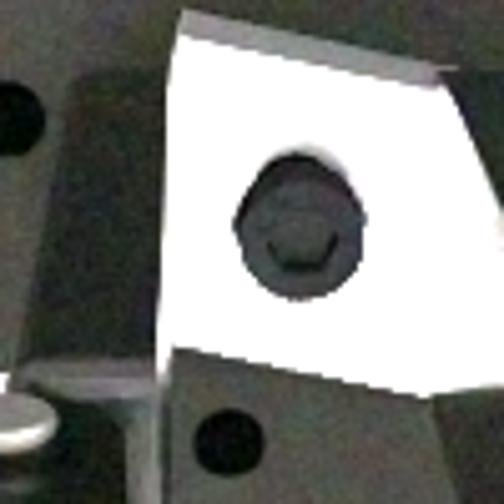

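move(
  target=[
    [0.3182,-0.2936,0.053,0,0.6088,0.7934,0,-0.55,0.2,-1,0,0.35,0.08,0.26,0.4096,-0.4967,-0.7094,-0.2868,-0.6,0.3,-1,0],
    [0.3182,-0.2936,0.0529,0,0.6088,0.7934,0,-0.98,0.2,-1,0,0.35,0.08,0.26,0.4096,-0.4967,-0.7094,-0.2868,-0.6,0.3,-1,0],
  ],
)

move(
  target=[
    [0.3183,-0.2929,0.0528,0,0.866,0.5,0,-0.98,0.2,-1,0,0.35,0.08,0.26,0.4096,-0.4967,-0.7094,-0.2868,-0.6,0.3,-1,0],
    [0.3189,-0.2925,0.0526,0,0.9914,0.1305,0,-0.98,0.2,-1,0,0.35,0.08,0.26,0.4096,-0.4967,-0.7094,-0.2868,-0.6,0.3,-1,0],
    [0.3196,-0.2926,0.0525,0,0.9659,-0.2588,0,-0.98,0.2,-1,0,0.35,0.08,0.26,0.4096,-0.4967,-0.7094,-0.2868,-0.6,0.3,-1,0],
    [0.3199,-0.2932,0.0524,0,0.7934,-0.6088,0,-0.98,0.2,-1,0,0.35,0.08,0.26,0.4096,-0.4967,-0.7094,-0.2868,-0.6,0.3,-1,0],
    [0.3199,-0.2938,0.0522,0,0.5,-0.866,0,-0.98,0.2,-1,0,0.35,0.08,0.26,0.4096,-0.4967,-0.7094,-0.2868,-0.6,0.3,-1,0],
    [0.3193,-0.2943,0.0521,0,0.1305,-0.9914,0,-0.98,0.2,-1,0,0.35,0.08,0.26,0.4096,-0.4967,-0.7094,-0.2868,-0.6,0.3,-1,0],
    [0.3187,-0.2942,0.0519,0,-0.2588,-0.9659,0,-0.98,0.2,-1,0,0.35,0.08,0.26,0.4096,-0.4967,-0.7094,-0.2868,-0.6,0.3,-1,0],
    [0.3182,-0.2936,0.0518,0,-0.6088,-0.7934,0,-0.98,0.2,-1,0,0.35,0.08,0.26,0.4096,-0.4967,-0.7094,-0.2868,-0.6,0.3,-1,0],
    [0.3183,-0.2929,0.0517,0,-0.866,-0.5,0,-0.98,0.2,-1,0,0.35,0.08,0.26,0.4096,-0.4967,-0.7094,-0.2868,-0.6,0.3,-1,0],
  ],
  speed=0.5,
  blend=0.012,
)

move(
  target=[
    [0.3183,-0.2929,0.0517,0,-0.866,-0.5,0,-0.55,0.2,-1,0,0.35,0.08,0.26,0.4096,-0.4967,-0.7094,-0.2868,-0.6,0.3,-1,0],
    [0.3187,-0.2942,0.0529,0,-0.2588,-0.9659,0,-0.55,0.2,-1,0,0.35,0.08,0.26,0.4096,-0.4967,-0.7094,-0.2868,-0.6,0.3,-1,0],
    [0.3199,-0.2938,0.0528,0,0.5,-0.866,0,-0.55,0.2,-1,0,0.35,0.08,0.26,0.4096,-0.4967,-0.7094,-0.2868,-0.6,0.3,-1,0],
    [0.3196,-0.2926,0.0528,0,0.9659,-0.2588,0,-0.55,0.2,-1,0,0.35,0.08,0.26,0.4096,-0.4967,-0.7094,-0.2868,-0.6,0.3,-1,0],
    [0.3182,-0.2936,0.0526,0,0.6088,0.7934,0,-0.55,0.2,-1,0,0.35,0.08,0.26,0.4096,-0.4967,-0.7094,-0.2868,-0.6,0.3,-1,0],
    [0.3182,-0.2936,0.0525,0,0.6088,0.7934,0,-0.98,0.2,-1,0,0.35,0.08,0.26,0.4096,-0.4967,-0.7094,-0.2868,-0.6,0.3,-1,0],
  ],
  speed=0.8,
  blend=[0, 0.012, 0.012, 0.012, 0, 0],
)

move(
  target=[
    [0.3183,-0.2929,0.0524,0,0.866,0.5,0,-0.98,0.2,-1,0,0.35,0.08,0.26,0.4096,-0.4967,-0.7094,-0.2868,-0.6,0.3,-1,0],
    [0.3189,-0.2925,0.0523,0,0.9914,0.1305,0,-0.98,0.2,-1,0,0.35,0.08,0.26,0.4096,-0.4967,-0.7094,-0.2868,-0.6,0.3,-1,0],
    [0.3196,-0.2926,0.0521,0,0.9659,-0.2588,0,-0.98,0.2,-1,0,0.35,0.08,0.26,0.4096,-0.4967,-0.7094,-0.2868,-0.6,0.3,-1,0],
    [0.3199,-0.2932,0.052,0,0.7934,-0.6088,0,-0.98,0.2,-1,0,0.35,0.08,0.26,0.4096,-0.4967,-0.7094,-0.2868,-0.6,0.3,-1,0],
    [0.3199,-0.2938,0.0519,0,0.5,-0.866,0,-0.98,0.2,-1,0,0.35,0.08,0.26,0.4096,-0.4967,-0.7094,-0.2868,-0.6,0.3,-1,0],
    [0.3193,-0.2943,0.0517,0,0.1305,-0.9914,0,-0.98,0.2,-1,0,0.35,0.08,0.26,0.4096,-0.4967,-0.7094,-0.2868,-0.6,0.3,-1,0],
    [0.3187,-0.2942,0.0516,0,-0.2588,-0.9659,0,-0.98,0.2,-1,0,0.35,0.08,0.26,0.4096,-0.4967,-0.7094,-0.2868,-0.6,0.3,-1,0],
    [0.3182,-0.2936,0.0515,0,-0.6088,-0.7934,0,-0.98,0.2,-1,0,0.35,0.08,0.26,0.4096,-0.4967,-0.7094,-0.2868,-0.6,0.3,-1,0],
    [0.3183,-0.2929,0.0514,0,-0.866,-0.5,0,-0.98,0.2,-1,0,0.35,0.08,0.26,0.4096,-0.4967,-0.7094,-0.2868,-0.6,0.3,-1,0],
  ],
  speed=0.5,
  blend=0.012,
)

move(
  target=[
    [0.3183,-0.2929,0.0514,0,-0.866,-0.5,0,-0.55,0.2,-1,0,0.35,0.08,0.26,0.4096,-0.4967,-0.7094,-0.2868,-0.6,0.3,-1,0],
    [0.3187,-0.2942,0.0532,0,-0.2588,-0.9659,0,-0.55,0.2,-1,0,0.35,0.08,0.26,0.4096,-0.4967,-0.7094,-0.2868,-0.6,0.3,-1,0],
    [0.3199,-0.2938,0.0532,0,0.5,-0.866,0,-0.55,0.2,-1,0,0.35,0.08,0.26,0.4096,-0.4967,-0.7094,-0.2868,-0.6,0.3,-1,0],
    [0.3196,-0.2926,0.0532,0,0.9659,-0.2588,0,-0.55,0.2,-1,0,0.35,0.08,0.26,0.4096,-0.4967,-0.7094,-0.2868,-0.6,0.3,-1,0],
    [0.3182,-0.2936,0.0532,0,0.6088,0.7934,0,-0.55,0.2,-1,0,0.35,0.08,0.26,0.4096,-0.4967,-0.7094,-0.2868,-0.6,0.3,-1,0],
  ],
  speed=0.8,
  blend=[0, 0.012, 0.012, 0.012, 0],
  cameras=["cam_left_wrist"],
)

zoom_image(
  camera="cam_left_wrist",
  region=[290, 180, 390, 280],
)

Scene clock: 1222.80 s.
left_arm: end_effector_position=(+0.3182, -0.2936, +0.0529) position_measured=219 object_status=0 fault=0 end_effector_quat_wxyz=(+0.000, +0.609, +0.793, +0.000) | right_arm: end_effector_position=(+0.3500, +0.0800, +0.2600) position_measured=205 object_status=3 fault=0 end_effector_quat_wxyz=(-0.410, +0.497, +0.709, +0.287)
Joint positions: left_arm=[-0.44 0.06 -0.384 0 -1.126 3.844] | right_arm=[-0.272 0.194 0.084 -0.906 -2.033 -2.698]
Flange force (N): left_arm=[8.6 -1.7 -8.9] | right_arm=[-3.6 1.0 -0.8]
Hand target: left_arm +0.3182, -0.2936, +0.0529; +0.000, +0.609, +0.793, +0.000 | right_arm +0.3500, +0.0800, +0.2600; -0.410, +0.497, +0.709, +0.287
Off the commanded pose: left_arm 0.000 m, 0 deg | right_arm 0.000 m, 0 deg.
move: done

Scene clock: 1230.97 s.
left_arm: end_effector_position=(+0.3183, -0.2929, +0.0517) position_measured=219 object_status=2 fault=0 end_effector_quat_wxyz=(+0.000, +0.866, +0.500, +0.000) | right_arm: end_effector_position=(+0.3500, +0.0800, +0.2600) position_measured=205 object_status=3 fault=0 end_effector_quat_wxyz=(-0.410, +0.497, +0.709, +0.287)
Joint positions: left_arm=[-0.439 0.061 -0.387 0 -1.123 -3.227] | right_arm=[-0.272 0.194 0.084 -0.906 -2.033 -2.698]
Flange force (N): left_arm=[14.2 11.0 3.2] | right_arm=[-3.4 1.4 -1.2]
Hand target: left_arm +0.3183, -0.2929, +0.0517; +0.000, +0.866, +0.500, +0.000 | right_arm +0.3500, +0.0800, +0.2600; -0.410, +0.497, +0.709, +0.287
Off the commanded pose: left_arm 0.000 m, 0 deg | right_arm 0.000 m, 0 deg.
move: done; blend cut to 0 m at target 1

Scene clock: 1237.87 s.
left_arm: end_effector_position=(+0.3182, -0.2936, +0.0525) position_measured=219 object_status=0 fault=0 end_effector_quat_wxyz=(+0.000, +0.609, +0.793, +0.000) | right_arm: end_effector_position=(+0.3500, +0.0800, +0.2600) position_measured=205 object_status=3 fault=0 end_effector_quat_wxyz=(-0.410, +0.497, +0.709, +0.287)
Joint positions: left_arm=[-0.44 0.061 -0.384 0 -1.125 3.844] | right_arm=[-0.272 0.194 0.084 -0.906 -2.033 -2.698]
Flange force (N): left_arm=[8.6 -2.3 -7.1] | right_arm=[-3.5 1.6 -1.4]
Hand target: left_arm +0.3182, -0.2936, +0.0525; +0.000, +0.609, +0.793, +0.000 | right_arm +0.3500, +0.0800, +0.2600; -0.410, +0.497, +0.709, +0.287
Off the commanded pose: left_arm 0.000 m, 0 deg | right_arm 0.000 m, 0 deg.
move: done

Scene clock: 1246.03 s.
left_arm: end_effector_position=(+0.3183, -0.2929, +0.0514) position_measured=219 object_status=2 fault=0 end_effector_quat_wxyz=(+0.000, +0.866, +0.500, +0.000) | right_arm: end_effector_position=(+0.3500, +0.0800, +0.2600) position_measured=205 object_status=3 fault=0 end_effector_quat_wxyz=(-0.410, +0.497, +0.709, +0.287)
Joint positions: left_arm=[-0.439 0.061 -0.387 0 -1.123 -3.227] | right_arm=[-0.272 0.194 0.084 -0.906 -2.033 -2.698]
Flange force (N): left_arm=[24.2 19.1 -16.8] | right_arm=[-3.6 1.1 -1.2]
Hand target: left_arm +0.3183, -0.2929, +0.0514; +0.000, +0.866, +0.500, +0.000 | right_arm +0.3500, +0.0800, +0.2600; -0.410, +0.497, +0.709, +0.287
Off the commanded pose: left_arm 0.000 m, 0 deg | right_arm 0.000 m, 0 deg.
move: done; blend cut to 0 m at target 1

Scene clock: 1251.90 s.
left_arm: end_effector_position=(+0.3182, -0.2936, +0.0532) position_measured=199 object_status=3 fault=0 end_effector_quat_wxyz=(+0.000, +0.609, +0.793, +0.000) | right_arm: end_effector_position=(+0.3500, +0.0800, +0.2600) position_measured=205 object_status=3 fault=0 end_effector_quat_wxyz=(-0.410, +0.497, +0.709, +0.287)
Joint positions: left_arm=[-0.44 0.06 -0.384 0 -1.127 3.844] | right_arm=[-0.272 0.194 0.084 -0.906 -2.033 -2.698]
Flange force (N): left_arm=[8.1 -0.7 0.6] | right_arm=[-3.4 0.8 -0.7]
Hand target: left_arm +0.3182, -0.2936, +0.0532; +0.000, +0.609, +0.793, +0.000 | right_arm +0.3500, +0.0800, +0.2600; -0.410, +0.497, +0.709, +0.287
Off the commanded pose: left_arm 0.000 m, 0 deg | right_arm 0.000 m, 0 deg.
move: done

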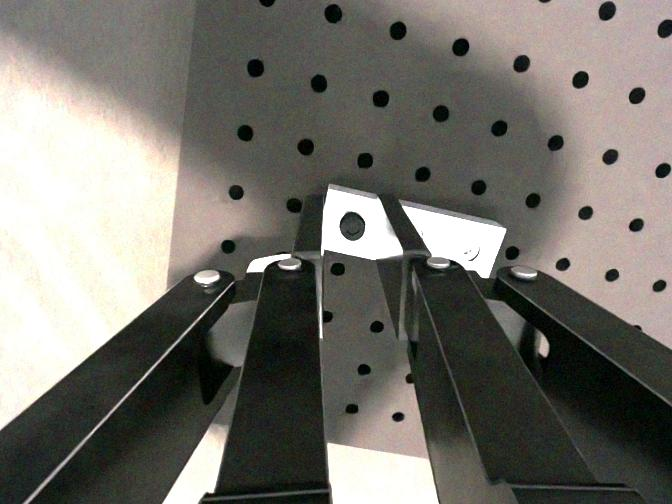

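Scaled by 5.040.

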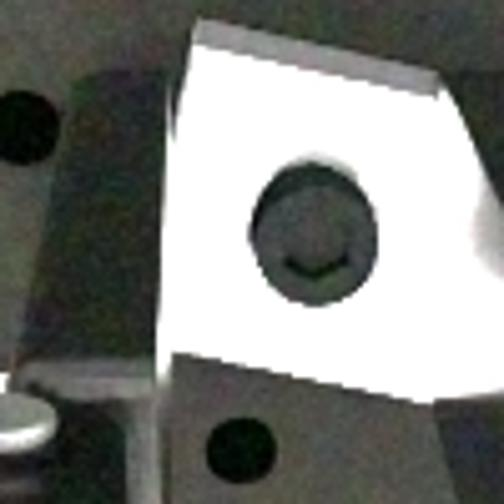

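move(
  target=[
    [0.3189,-0.2945,0.13,0,0.6088,0.7934,0,-0.55,0.2,-1,0,0.35,0.08,0.26,0.4096,-0.4967,-0.7094,-0.2868,-0.6,0.3,-1,0],
    [0.62,0.03,0.30,0,1,0,0,-0.3,0.2,-1,0,0.35,0.08,0.26,0.4096,-0.4967,-0.7094,-0.2868,-0.6,0.3,-1,0],
  ],
  speed=0.4,
  blend=0.03,
  cameras=["cam_left_wrist","cam_high"],
)

Scene clock: 1270.00 s.
left_arm: end_effector_position=(+0.6200, +0.0300, +0.3000) position_measured=167 object_status=0 fault=0 end_effector_quat_wxyz=(+0.000, +1.000, +0.000, +0.000) | right_arm: end_effector_position=(+0.3500, +0.0800, +0.2600) position_measured=205 object_status=3 fault=0 end_effector_quat_wxyz=(-0.410, +0.497, +0.709, +0.287)
Joint positions: left_arm=[0.259 0.484 0.74 0 -1.826 1.311] | right_arm=[-0.272 0.194 0.084 -0.906 -2.033 -2.698]
Flange force (N): left_arm=[-10.3 -1.9 5.6] | right_arm=[-3.4 1.4 -1.1]
Hand target: left_arm +0.6200, +0.0300, +0.3000; +0.000, +1.000, +0.000, +0.000 | right_arm +0.3500, +0.0800, +0.2600; -0.410, +0.497, +0.709, +0.287
Off the commanded pose: left_arm 0.000 m, 0 deg | right_arm 0.000 m, 0 deg.
move: done
Images, in order (width x height): cam_high 672x504, cam_left_wrist 672x504.

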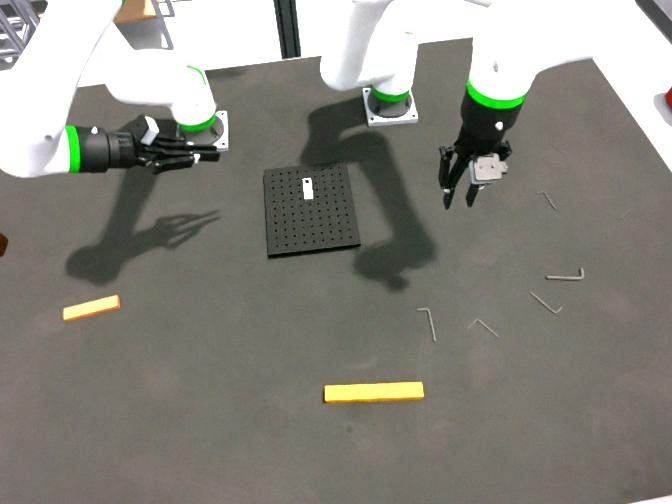

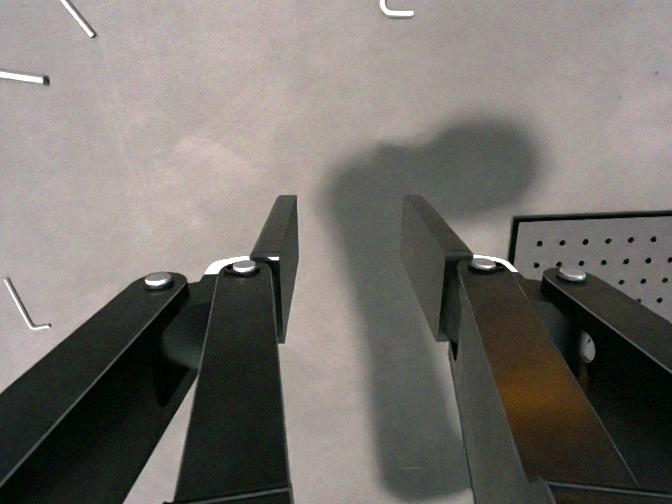

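move(
  target=[0.71,0.13,0.30,0,1,0,0,-0.3,0.2,-1,0,0.35,0.08,0.26,0.4096,-0.4967,-0.7094,-0.2868,-0.6,0.3,-1,0],
  speed=0.4,
  cameras=["cam_left_wrist"],
)

zoom_image(
  camera="cam_left_wrist",
  region=[100, 0, 603, 250],
)

Scene clock: 1276.70 s.
left_arm: end_effector_position=(+0.7090, +0.1298, +0.2993) position_measured=167 object_status=3 fault=0 end_effector_quat_wxyz=(-0.003, +1.000, +0.000, +0.018) | right_arm: end_effector_position=(+0.3500, +0.0800, +0.2600) position_measured=205 object_status=3 fault=0 end_effector_quat_wxyz=(-0.410, +0.497, +0.709, +0.287)
Joint positions: left_arm=[0.366 0.958 1.533 0.008 -2.11 1.209] | right_arm=[-0.272 0.194 0.084 -0.906 -2.033 -2.698]
Flange force (N): left_arm=no reading | right_arm=[-3.6 1.5 -1.4]
Hand target: left_arm +0.7090, +0.1298, +0.2993; -0.003, +1.000, +0.000, +0.018 | right_arm +0.3500, +0.0800, +0.2600; -0.410, +0.497, +0.709, +0.287
Off the commanded pose: left_arm 0.001 m, 2 deg | right_arm 0.000 m, 0 deg.
elbow stopped short (left arm): the move would have taken joint 3 (elbow) straighter than the controller allows.
move: done

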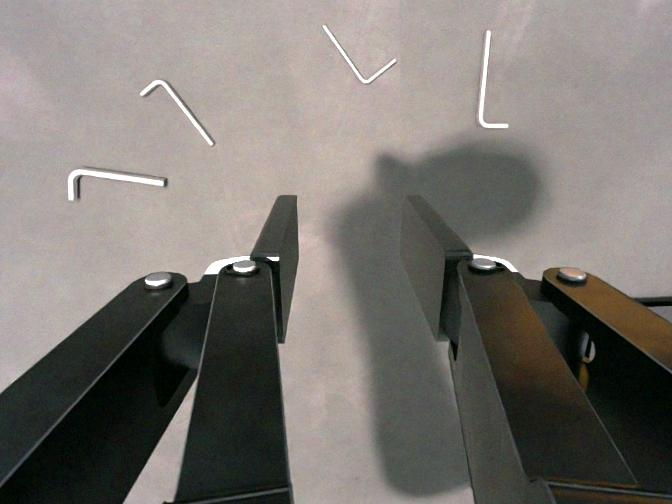

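Scaled by 1.002.

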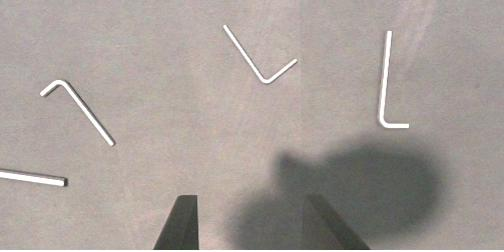

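zoom_image(
  camera="cam_left_wrist",
  region=[450, 20, 530, 140],
)

zoom_image(
  camera="cam_left_wrist",
  region=[130, 70, 230, 160],
)

zoom_image(
  camera="cam_left_wrist",
  region=[310, 10, 410, 100],
)

zoom_image(
  camera="cam_left_wrist",
  region=[60, 150, 180, 210],
)

Scaled by 4.200.

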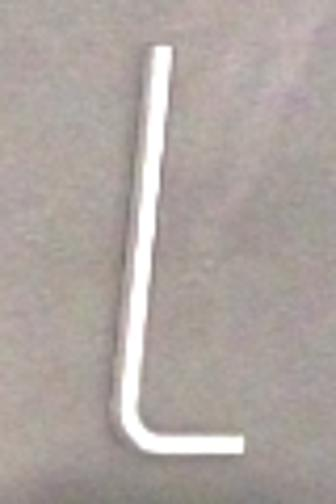

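Scaled by 5.040.

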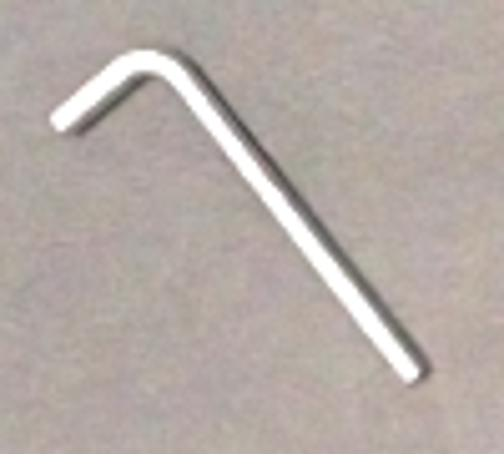

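Scaled by 5.040.

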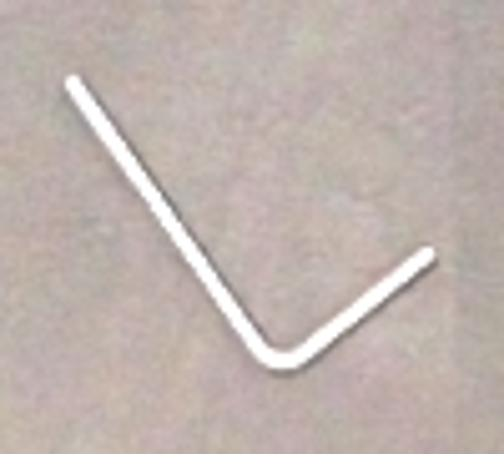

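Scaled by 4.200.

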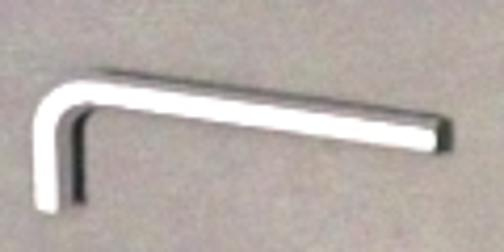

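move(
  target=[
    [0.66,0.06,0.16,0,0.7071,-0.7071,0,-0.3,0.2,-1,0,0.35,0.08,0.26,0.4096,-0.4967,-0.7094,-0.2868,-0.6,0.3,-1,0],
    [0.73,-0.004,0.1,0,0,-1,0,-0.3,0.2,-1,0,0.35,0.08,0.26,0.4096,-0.4967,-0.7094,-0.2868,-0.6,0.3,-1,0],
  ],
  speed=0.5,
  blend=0.04,
  cameras=["cam_left_wrist"],
)

Scene clock: 1364.03 s.
left_arm: end_effector_position=(+0.7300, -0.0040, +0.1000) position_measured=167 object_status=3 fault=0 end_effector_quat_wxyz=(+0.000, +0.000, +1.000, +0.000) | right_arm: end_effector_position=(+0.3500, +0.0800, +0.2600) position_measured=205 object_status=3 fault=0 end_effector_quat_wxyz=(-0.410, +0.497, +0.709, +0.287)
Joint positions: left_arm=[0.174 0.781 0.736 0 -1.525 -1.744] | right_arm=[-0.272 0.194 0.084 -0.906 -2.033 -2.698]
Flange force (N): left_arm=[11.1 2.3 2.7] | right_arm=[-4.0 1.6 -1.4]
Hand target: left_arm +0.7300, -0.0040, +0.1000; +0.000, +0.000, +1.000, +0.000 | right_arm +0.3500, +0.0800, +0.2600; -0.410, +0.497, +0.709, +0.287
Off the commanded pose: left_arm 0.000 m, 0 deg | right_arm 0.000 m, 0 deg.
move: done

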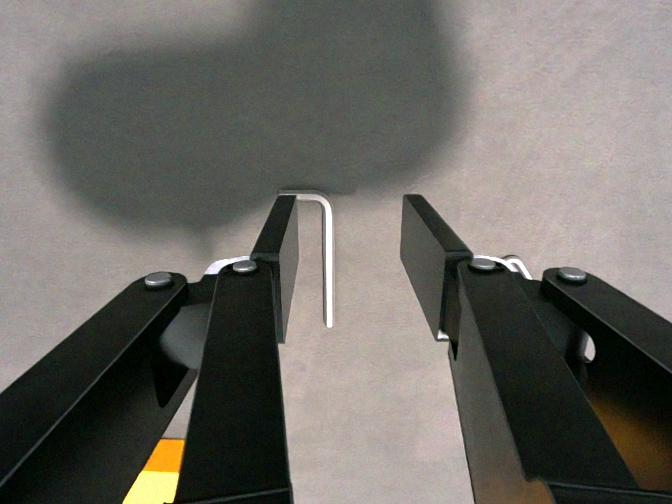

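move(
  target=[
    [0.768,-0.014,0.06,0,0,-1,0,-0.3,0.2,-1,0,0.35,0.08,0.26,0.4096,-0.4967,-0.7094,-0.2868,-0.6,0.3,-1,0],
  ],
  speed=0.2,
  cameras=["cam_left_wrist"],
)

Scene clock: 1378.93 s.
left_arm: end_effector_position=(+0.7680, -0.0140, +0.0600) position_measured=167 object_status=3 fault=0 end_effector_quat_wxyz=(+0.000, +0.000, +1.000, +0.000) | right_arm: end_effector_position=(+0.3500, +0.0800, +0.2600) position_measured=205 object_status=3 fault=0 end_effector_quat_wxyz=(-0.410, +0.497, +0.709, +0.287)
Joint positions: left_arm=[0.152 0.924 0.889 0 -1.535 -1.723] | right_arm=[-0.272 0.194 0.084 -0.906 -2.033 -2.698]
Flange force (N): left_arm=[12.4 2.5 2.2] | right_arm=[-3.7 1.4 -1.1]
Hand target: left_arm +0.7680, -0.0140, +0.0600; +0.000, +0.000, +1.000, +0.000 | right_arm +0.3500, +0.0800, +0.2600; -0.410, +0.497, +0.709, +0.287
Off the commanded pose: left_arm 0.000 m, 0 deg | right_arm 0.000 m, 0 deg.
move: done

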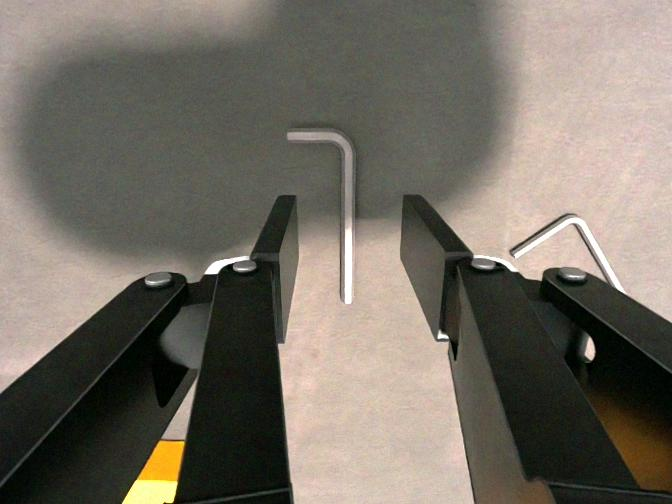

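zoom_image(
  camera="cam_left_wrist",
  region=[280, 120, 370, 210],
)

move(
  target=[
    [0.767,-0.014,0.0145,0,0,-1,0,-0.3,0.2,-1,0,0.35,0.08,0.26,0.4096,-0.4967,-0.7094,-0.2868,-0.6,0.3,-1,0],
  ],
  speed=0.08,
  stop_force=12,
)

move(
  target=[
    [0.767,-0.014,0.0145,0,0,-1,0,-1,-1,-1,0,0.35,0.08,0.26,0.4096,-0.4967,-0.7094,-0.2868,-0.6,0.3,-1,0],
  ],
  cameras=["cam_left_wrist"],
)

Scaled by 5.600.

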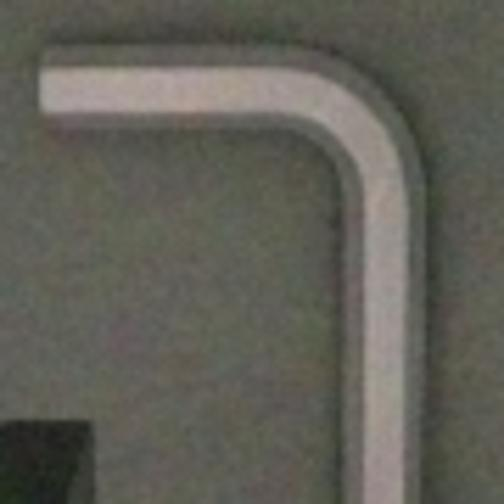

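Scene clock: 1390.17 s.
left_arm: end_effector_position=(+0.7670, -0.0141, +0.0146) position_measured=167 object_status=3 fault=0 end_effector_quat_wxyz=(+0.000, +0.000, +1.000, +0.000) | right_arm: end_effector_position=(+0.3500, +0.0800, +0.2600) position_measured=205 object_status=3 fault=0 end_effector_quat_wxyz=(-0.410, +0.497, +0.709, +0.287)
Joint positions: left_arm=[0.152 0.935 0.801 0 -1.437 -1.723] | right_arm=[-0.272 0.194 0.084 -0.906 -2.033 -2.698]
Flange force (N): left_arm=[13.9 1.6 -10.9] | right_arm=[-3.4 1.3 -1.4]
Hand target: left_arm +0.7670, -0.0141, +0.0146; +0.000, +0.000, +1.000, +0.000 | right_arm +0.3500, +0.0800, +0.2600; -0.410, +0.497, +0.709, +0.287
Off the commanded pose: left_arm 0.000 m, 0 deg | right_arm 0.000 m, 0 deg.
move: contact (left_arm)

Scene clock: 1390.67 s.
left_arm: end_effector_position=(+0.7670, -0.0139, +0.0146) position_measured=171 object_status=2 fault=0 end_effector_quat_wxyz=(+0.000, +0.000, +1.000, +0.000) | right_arm: end_effector_position=(+0.3500, +0.0800, +0.2600) position_measured=205 object_status=3 fault=0 end_effector_quat_wxyz=(-0.410, +0.497, +0.709, +0.287)
Joint positions: left_arm=[0.152 0.935 0.801 0 -1.437 -1.723] | right_arm=[-0.272 0.194 0.084 -0.906 -2.033 -2.698]
Flange force (N): left_arm=[20.6 12.9 -30.7] | right_arm=[-3.4 1.5 -1.0]
Hand target: left_arm +0.7670, -0.0140, +0.0145; +0.000, +0.000, +1.000, +0.000 | right_arm +0.3500, +0.0800, +0.2600; -0.410, +0.497, +0.709, +0.287
Off the commanded pose: left_arm 0.000 m, 0 deg | right_arm 0.000 m, 0 deg.
move: done

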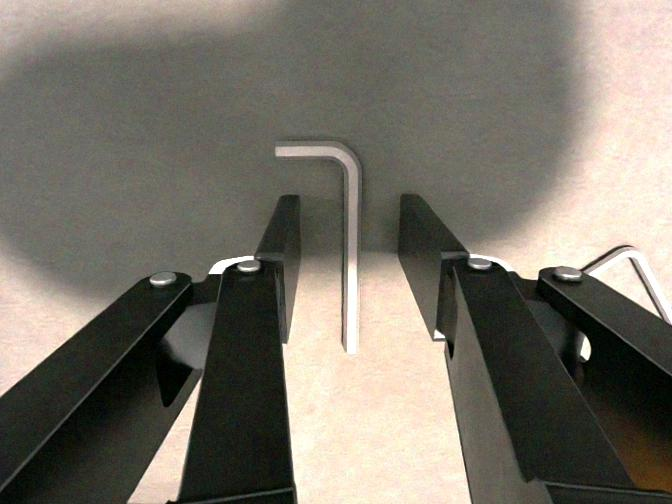

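zoom_image(
  camera="cam_left_wrist",
  region=[310, 130, 390, 210],
)

move(
  target=[
    [0.767,-0.014,0.0195,0,0,-1,0,-0.6,0.2,-1,0,0.35,0.08,0.26,0.4096,-0.4967,-0.7094,-0.2868,-0.6,0.3,-1,0],
    [0.767,-0.014,0.015,0,0,-1,0,-0.6,0.2,-1,0,0.35,0.08,0.26,0.4096,-0.4967,-0.7094,-0.2868,-0.6,0.3,-1,0],
    [0.767,-0.014,0.015,0,0,-1,0,-0.98,0.2,-1,0,0.35,0.08,0.26,0.4096,-0.4967,-0.7094,-0.2868,-0.6,0.3,-1,0],
  ],
  cameras=["cam_left_wrist"],
)

Scaled by 6.300.

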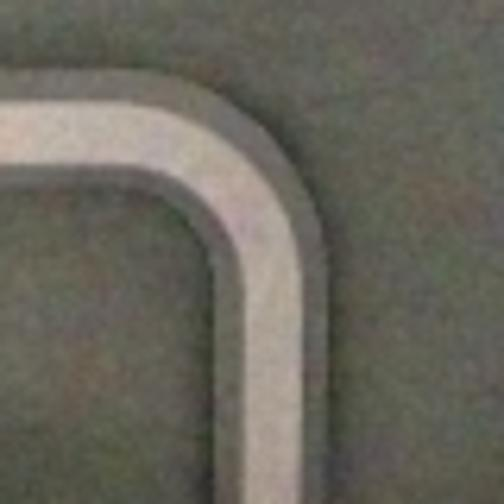

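Scene clock: 1412.70 s.
left_arm: end_effector_position=(+0.7670, -0.0140, +0.0150) position_measured=223 object_status=0 fault=0 end_effector_quat_wxyz=(+0.000, +0.000, +1.000, +0.000) | right_arm: end_effector_position=(+0.3500, +0.0800, +0.2600) position_measured=205 object_status=3 fault=0 end_effector_quat_wxyz=(-0.410, +0.497, +0.709, +0.287)
Joint positions: left_arm=[0.152 0.935 0.802 0 -1.438 -1.723] | right_arm=[-0.272 0.194 0.084 -0.906 -2.033 -2.698]
Flange force (N): left_arm=[10.1 21.3 -58.8] | right_arm=[-3.7 1.6 -1.4]
Hand target: left_arm +0.7670, -0.0140, +0.0150; +0.000, +0.000, +1.000, +0.000 | right_arm +0.3500, +0.0800, +0.2600; -0.410, +0.497, +0.709, +0.287
Off the commanded pose: left_arm 0.000 m, 0 deg | right_arm 0.000 m, 0 deg.
move: done

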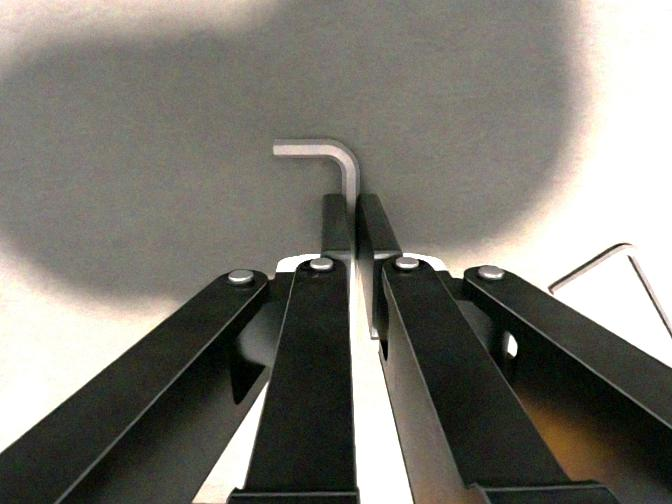

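move(
  target=[
    [0.767,-0.014,0.06,0,0,-1,0,-0.98,0.2,-1,0,0.35,0.08,0.26,0.4096,-0.4967,-0.7094,-0.2868,-0.6,0.3,-1,0],
    [0.6,-0.03,0.2,0,0,-1,0,-0.98,0.2,-1,0,0.35,0.08,0.26,0.4096,-0.4967,-0.7094,-0.2868,-0.6,0.3,-1,0],
  ],
  speed=0.3,
  blend=0.02,
  cameras=["cam_left_wrist"],
)

zoom_image(
  camera="cam_left_wrist",
  region=[270, 120, 400, 220],
)

Scene clock: 1451.67 s.
left_arm: end_effector_position=(+0.6000, -0.0300, +0.1999) position_measured=223 object_status=2 fault=0 end_effector_quat_wxyz=(+0.000, +0.000, +1.000, +0.000) | right_arm: end_effector_position=(+0.3500, +0.0800, +0.2600) position_measured=205 object_status=3 fault=0 end_effector_quat_wxyz=(-0.410, +0.497, +0.709, +0.287)
Joint positions: left_arm=[0.168 0.392 0.375 0 -1.554 -1.739] | right_arm=[-0.272 0.194 0.084 -0.906 -2.033 -2.698]
Flange force (N): left_arm=[6.6 3.0 3.1] | right_arm=[-3.5 1.6 -1.4]
Hand target: left_arm +0.6000, -0.0300, +0.2000; +0.000, +0.000, +1.000, +0.000 | right_arm +0.3500, +0.0800, +0.2600; -0.410, +0.497, +0.709, +0.287
Off the commanded pose: left_arm 0.000 m, 0 deg | right_arm 0.000 m, 0 deg.
move: done

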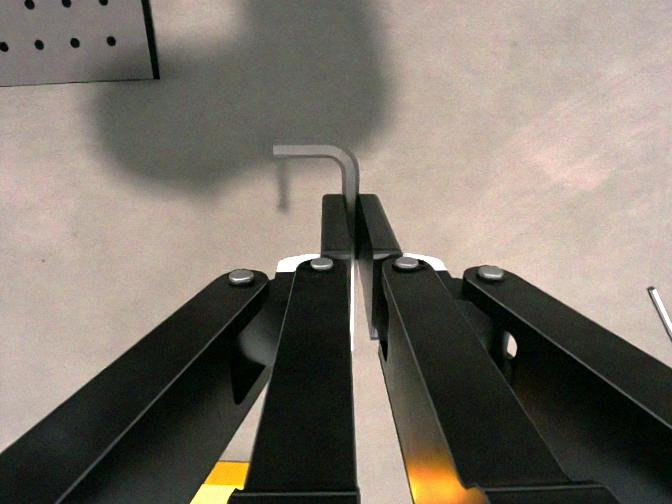

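Scaled by 3.877.

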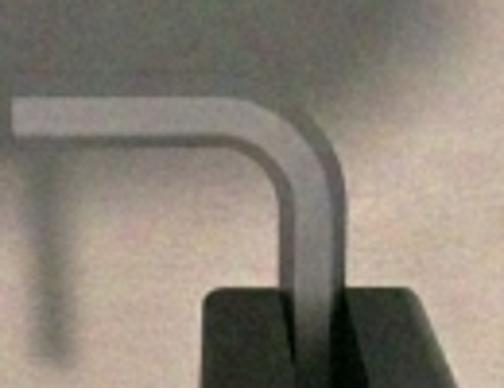

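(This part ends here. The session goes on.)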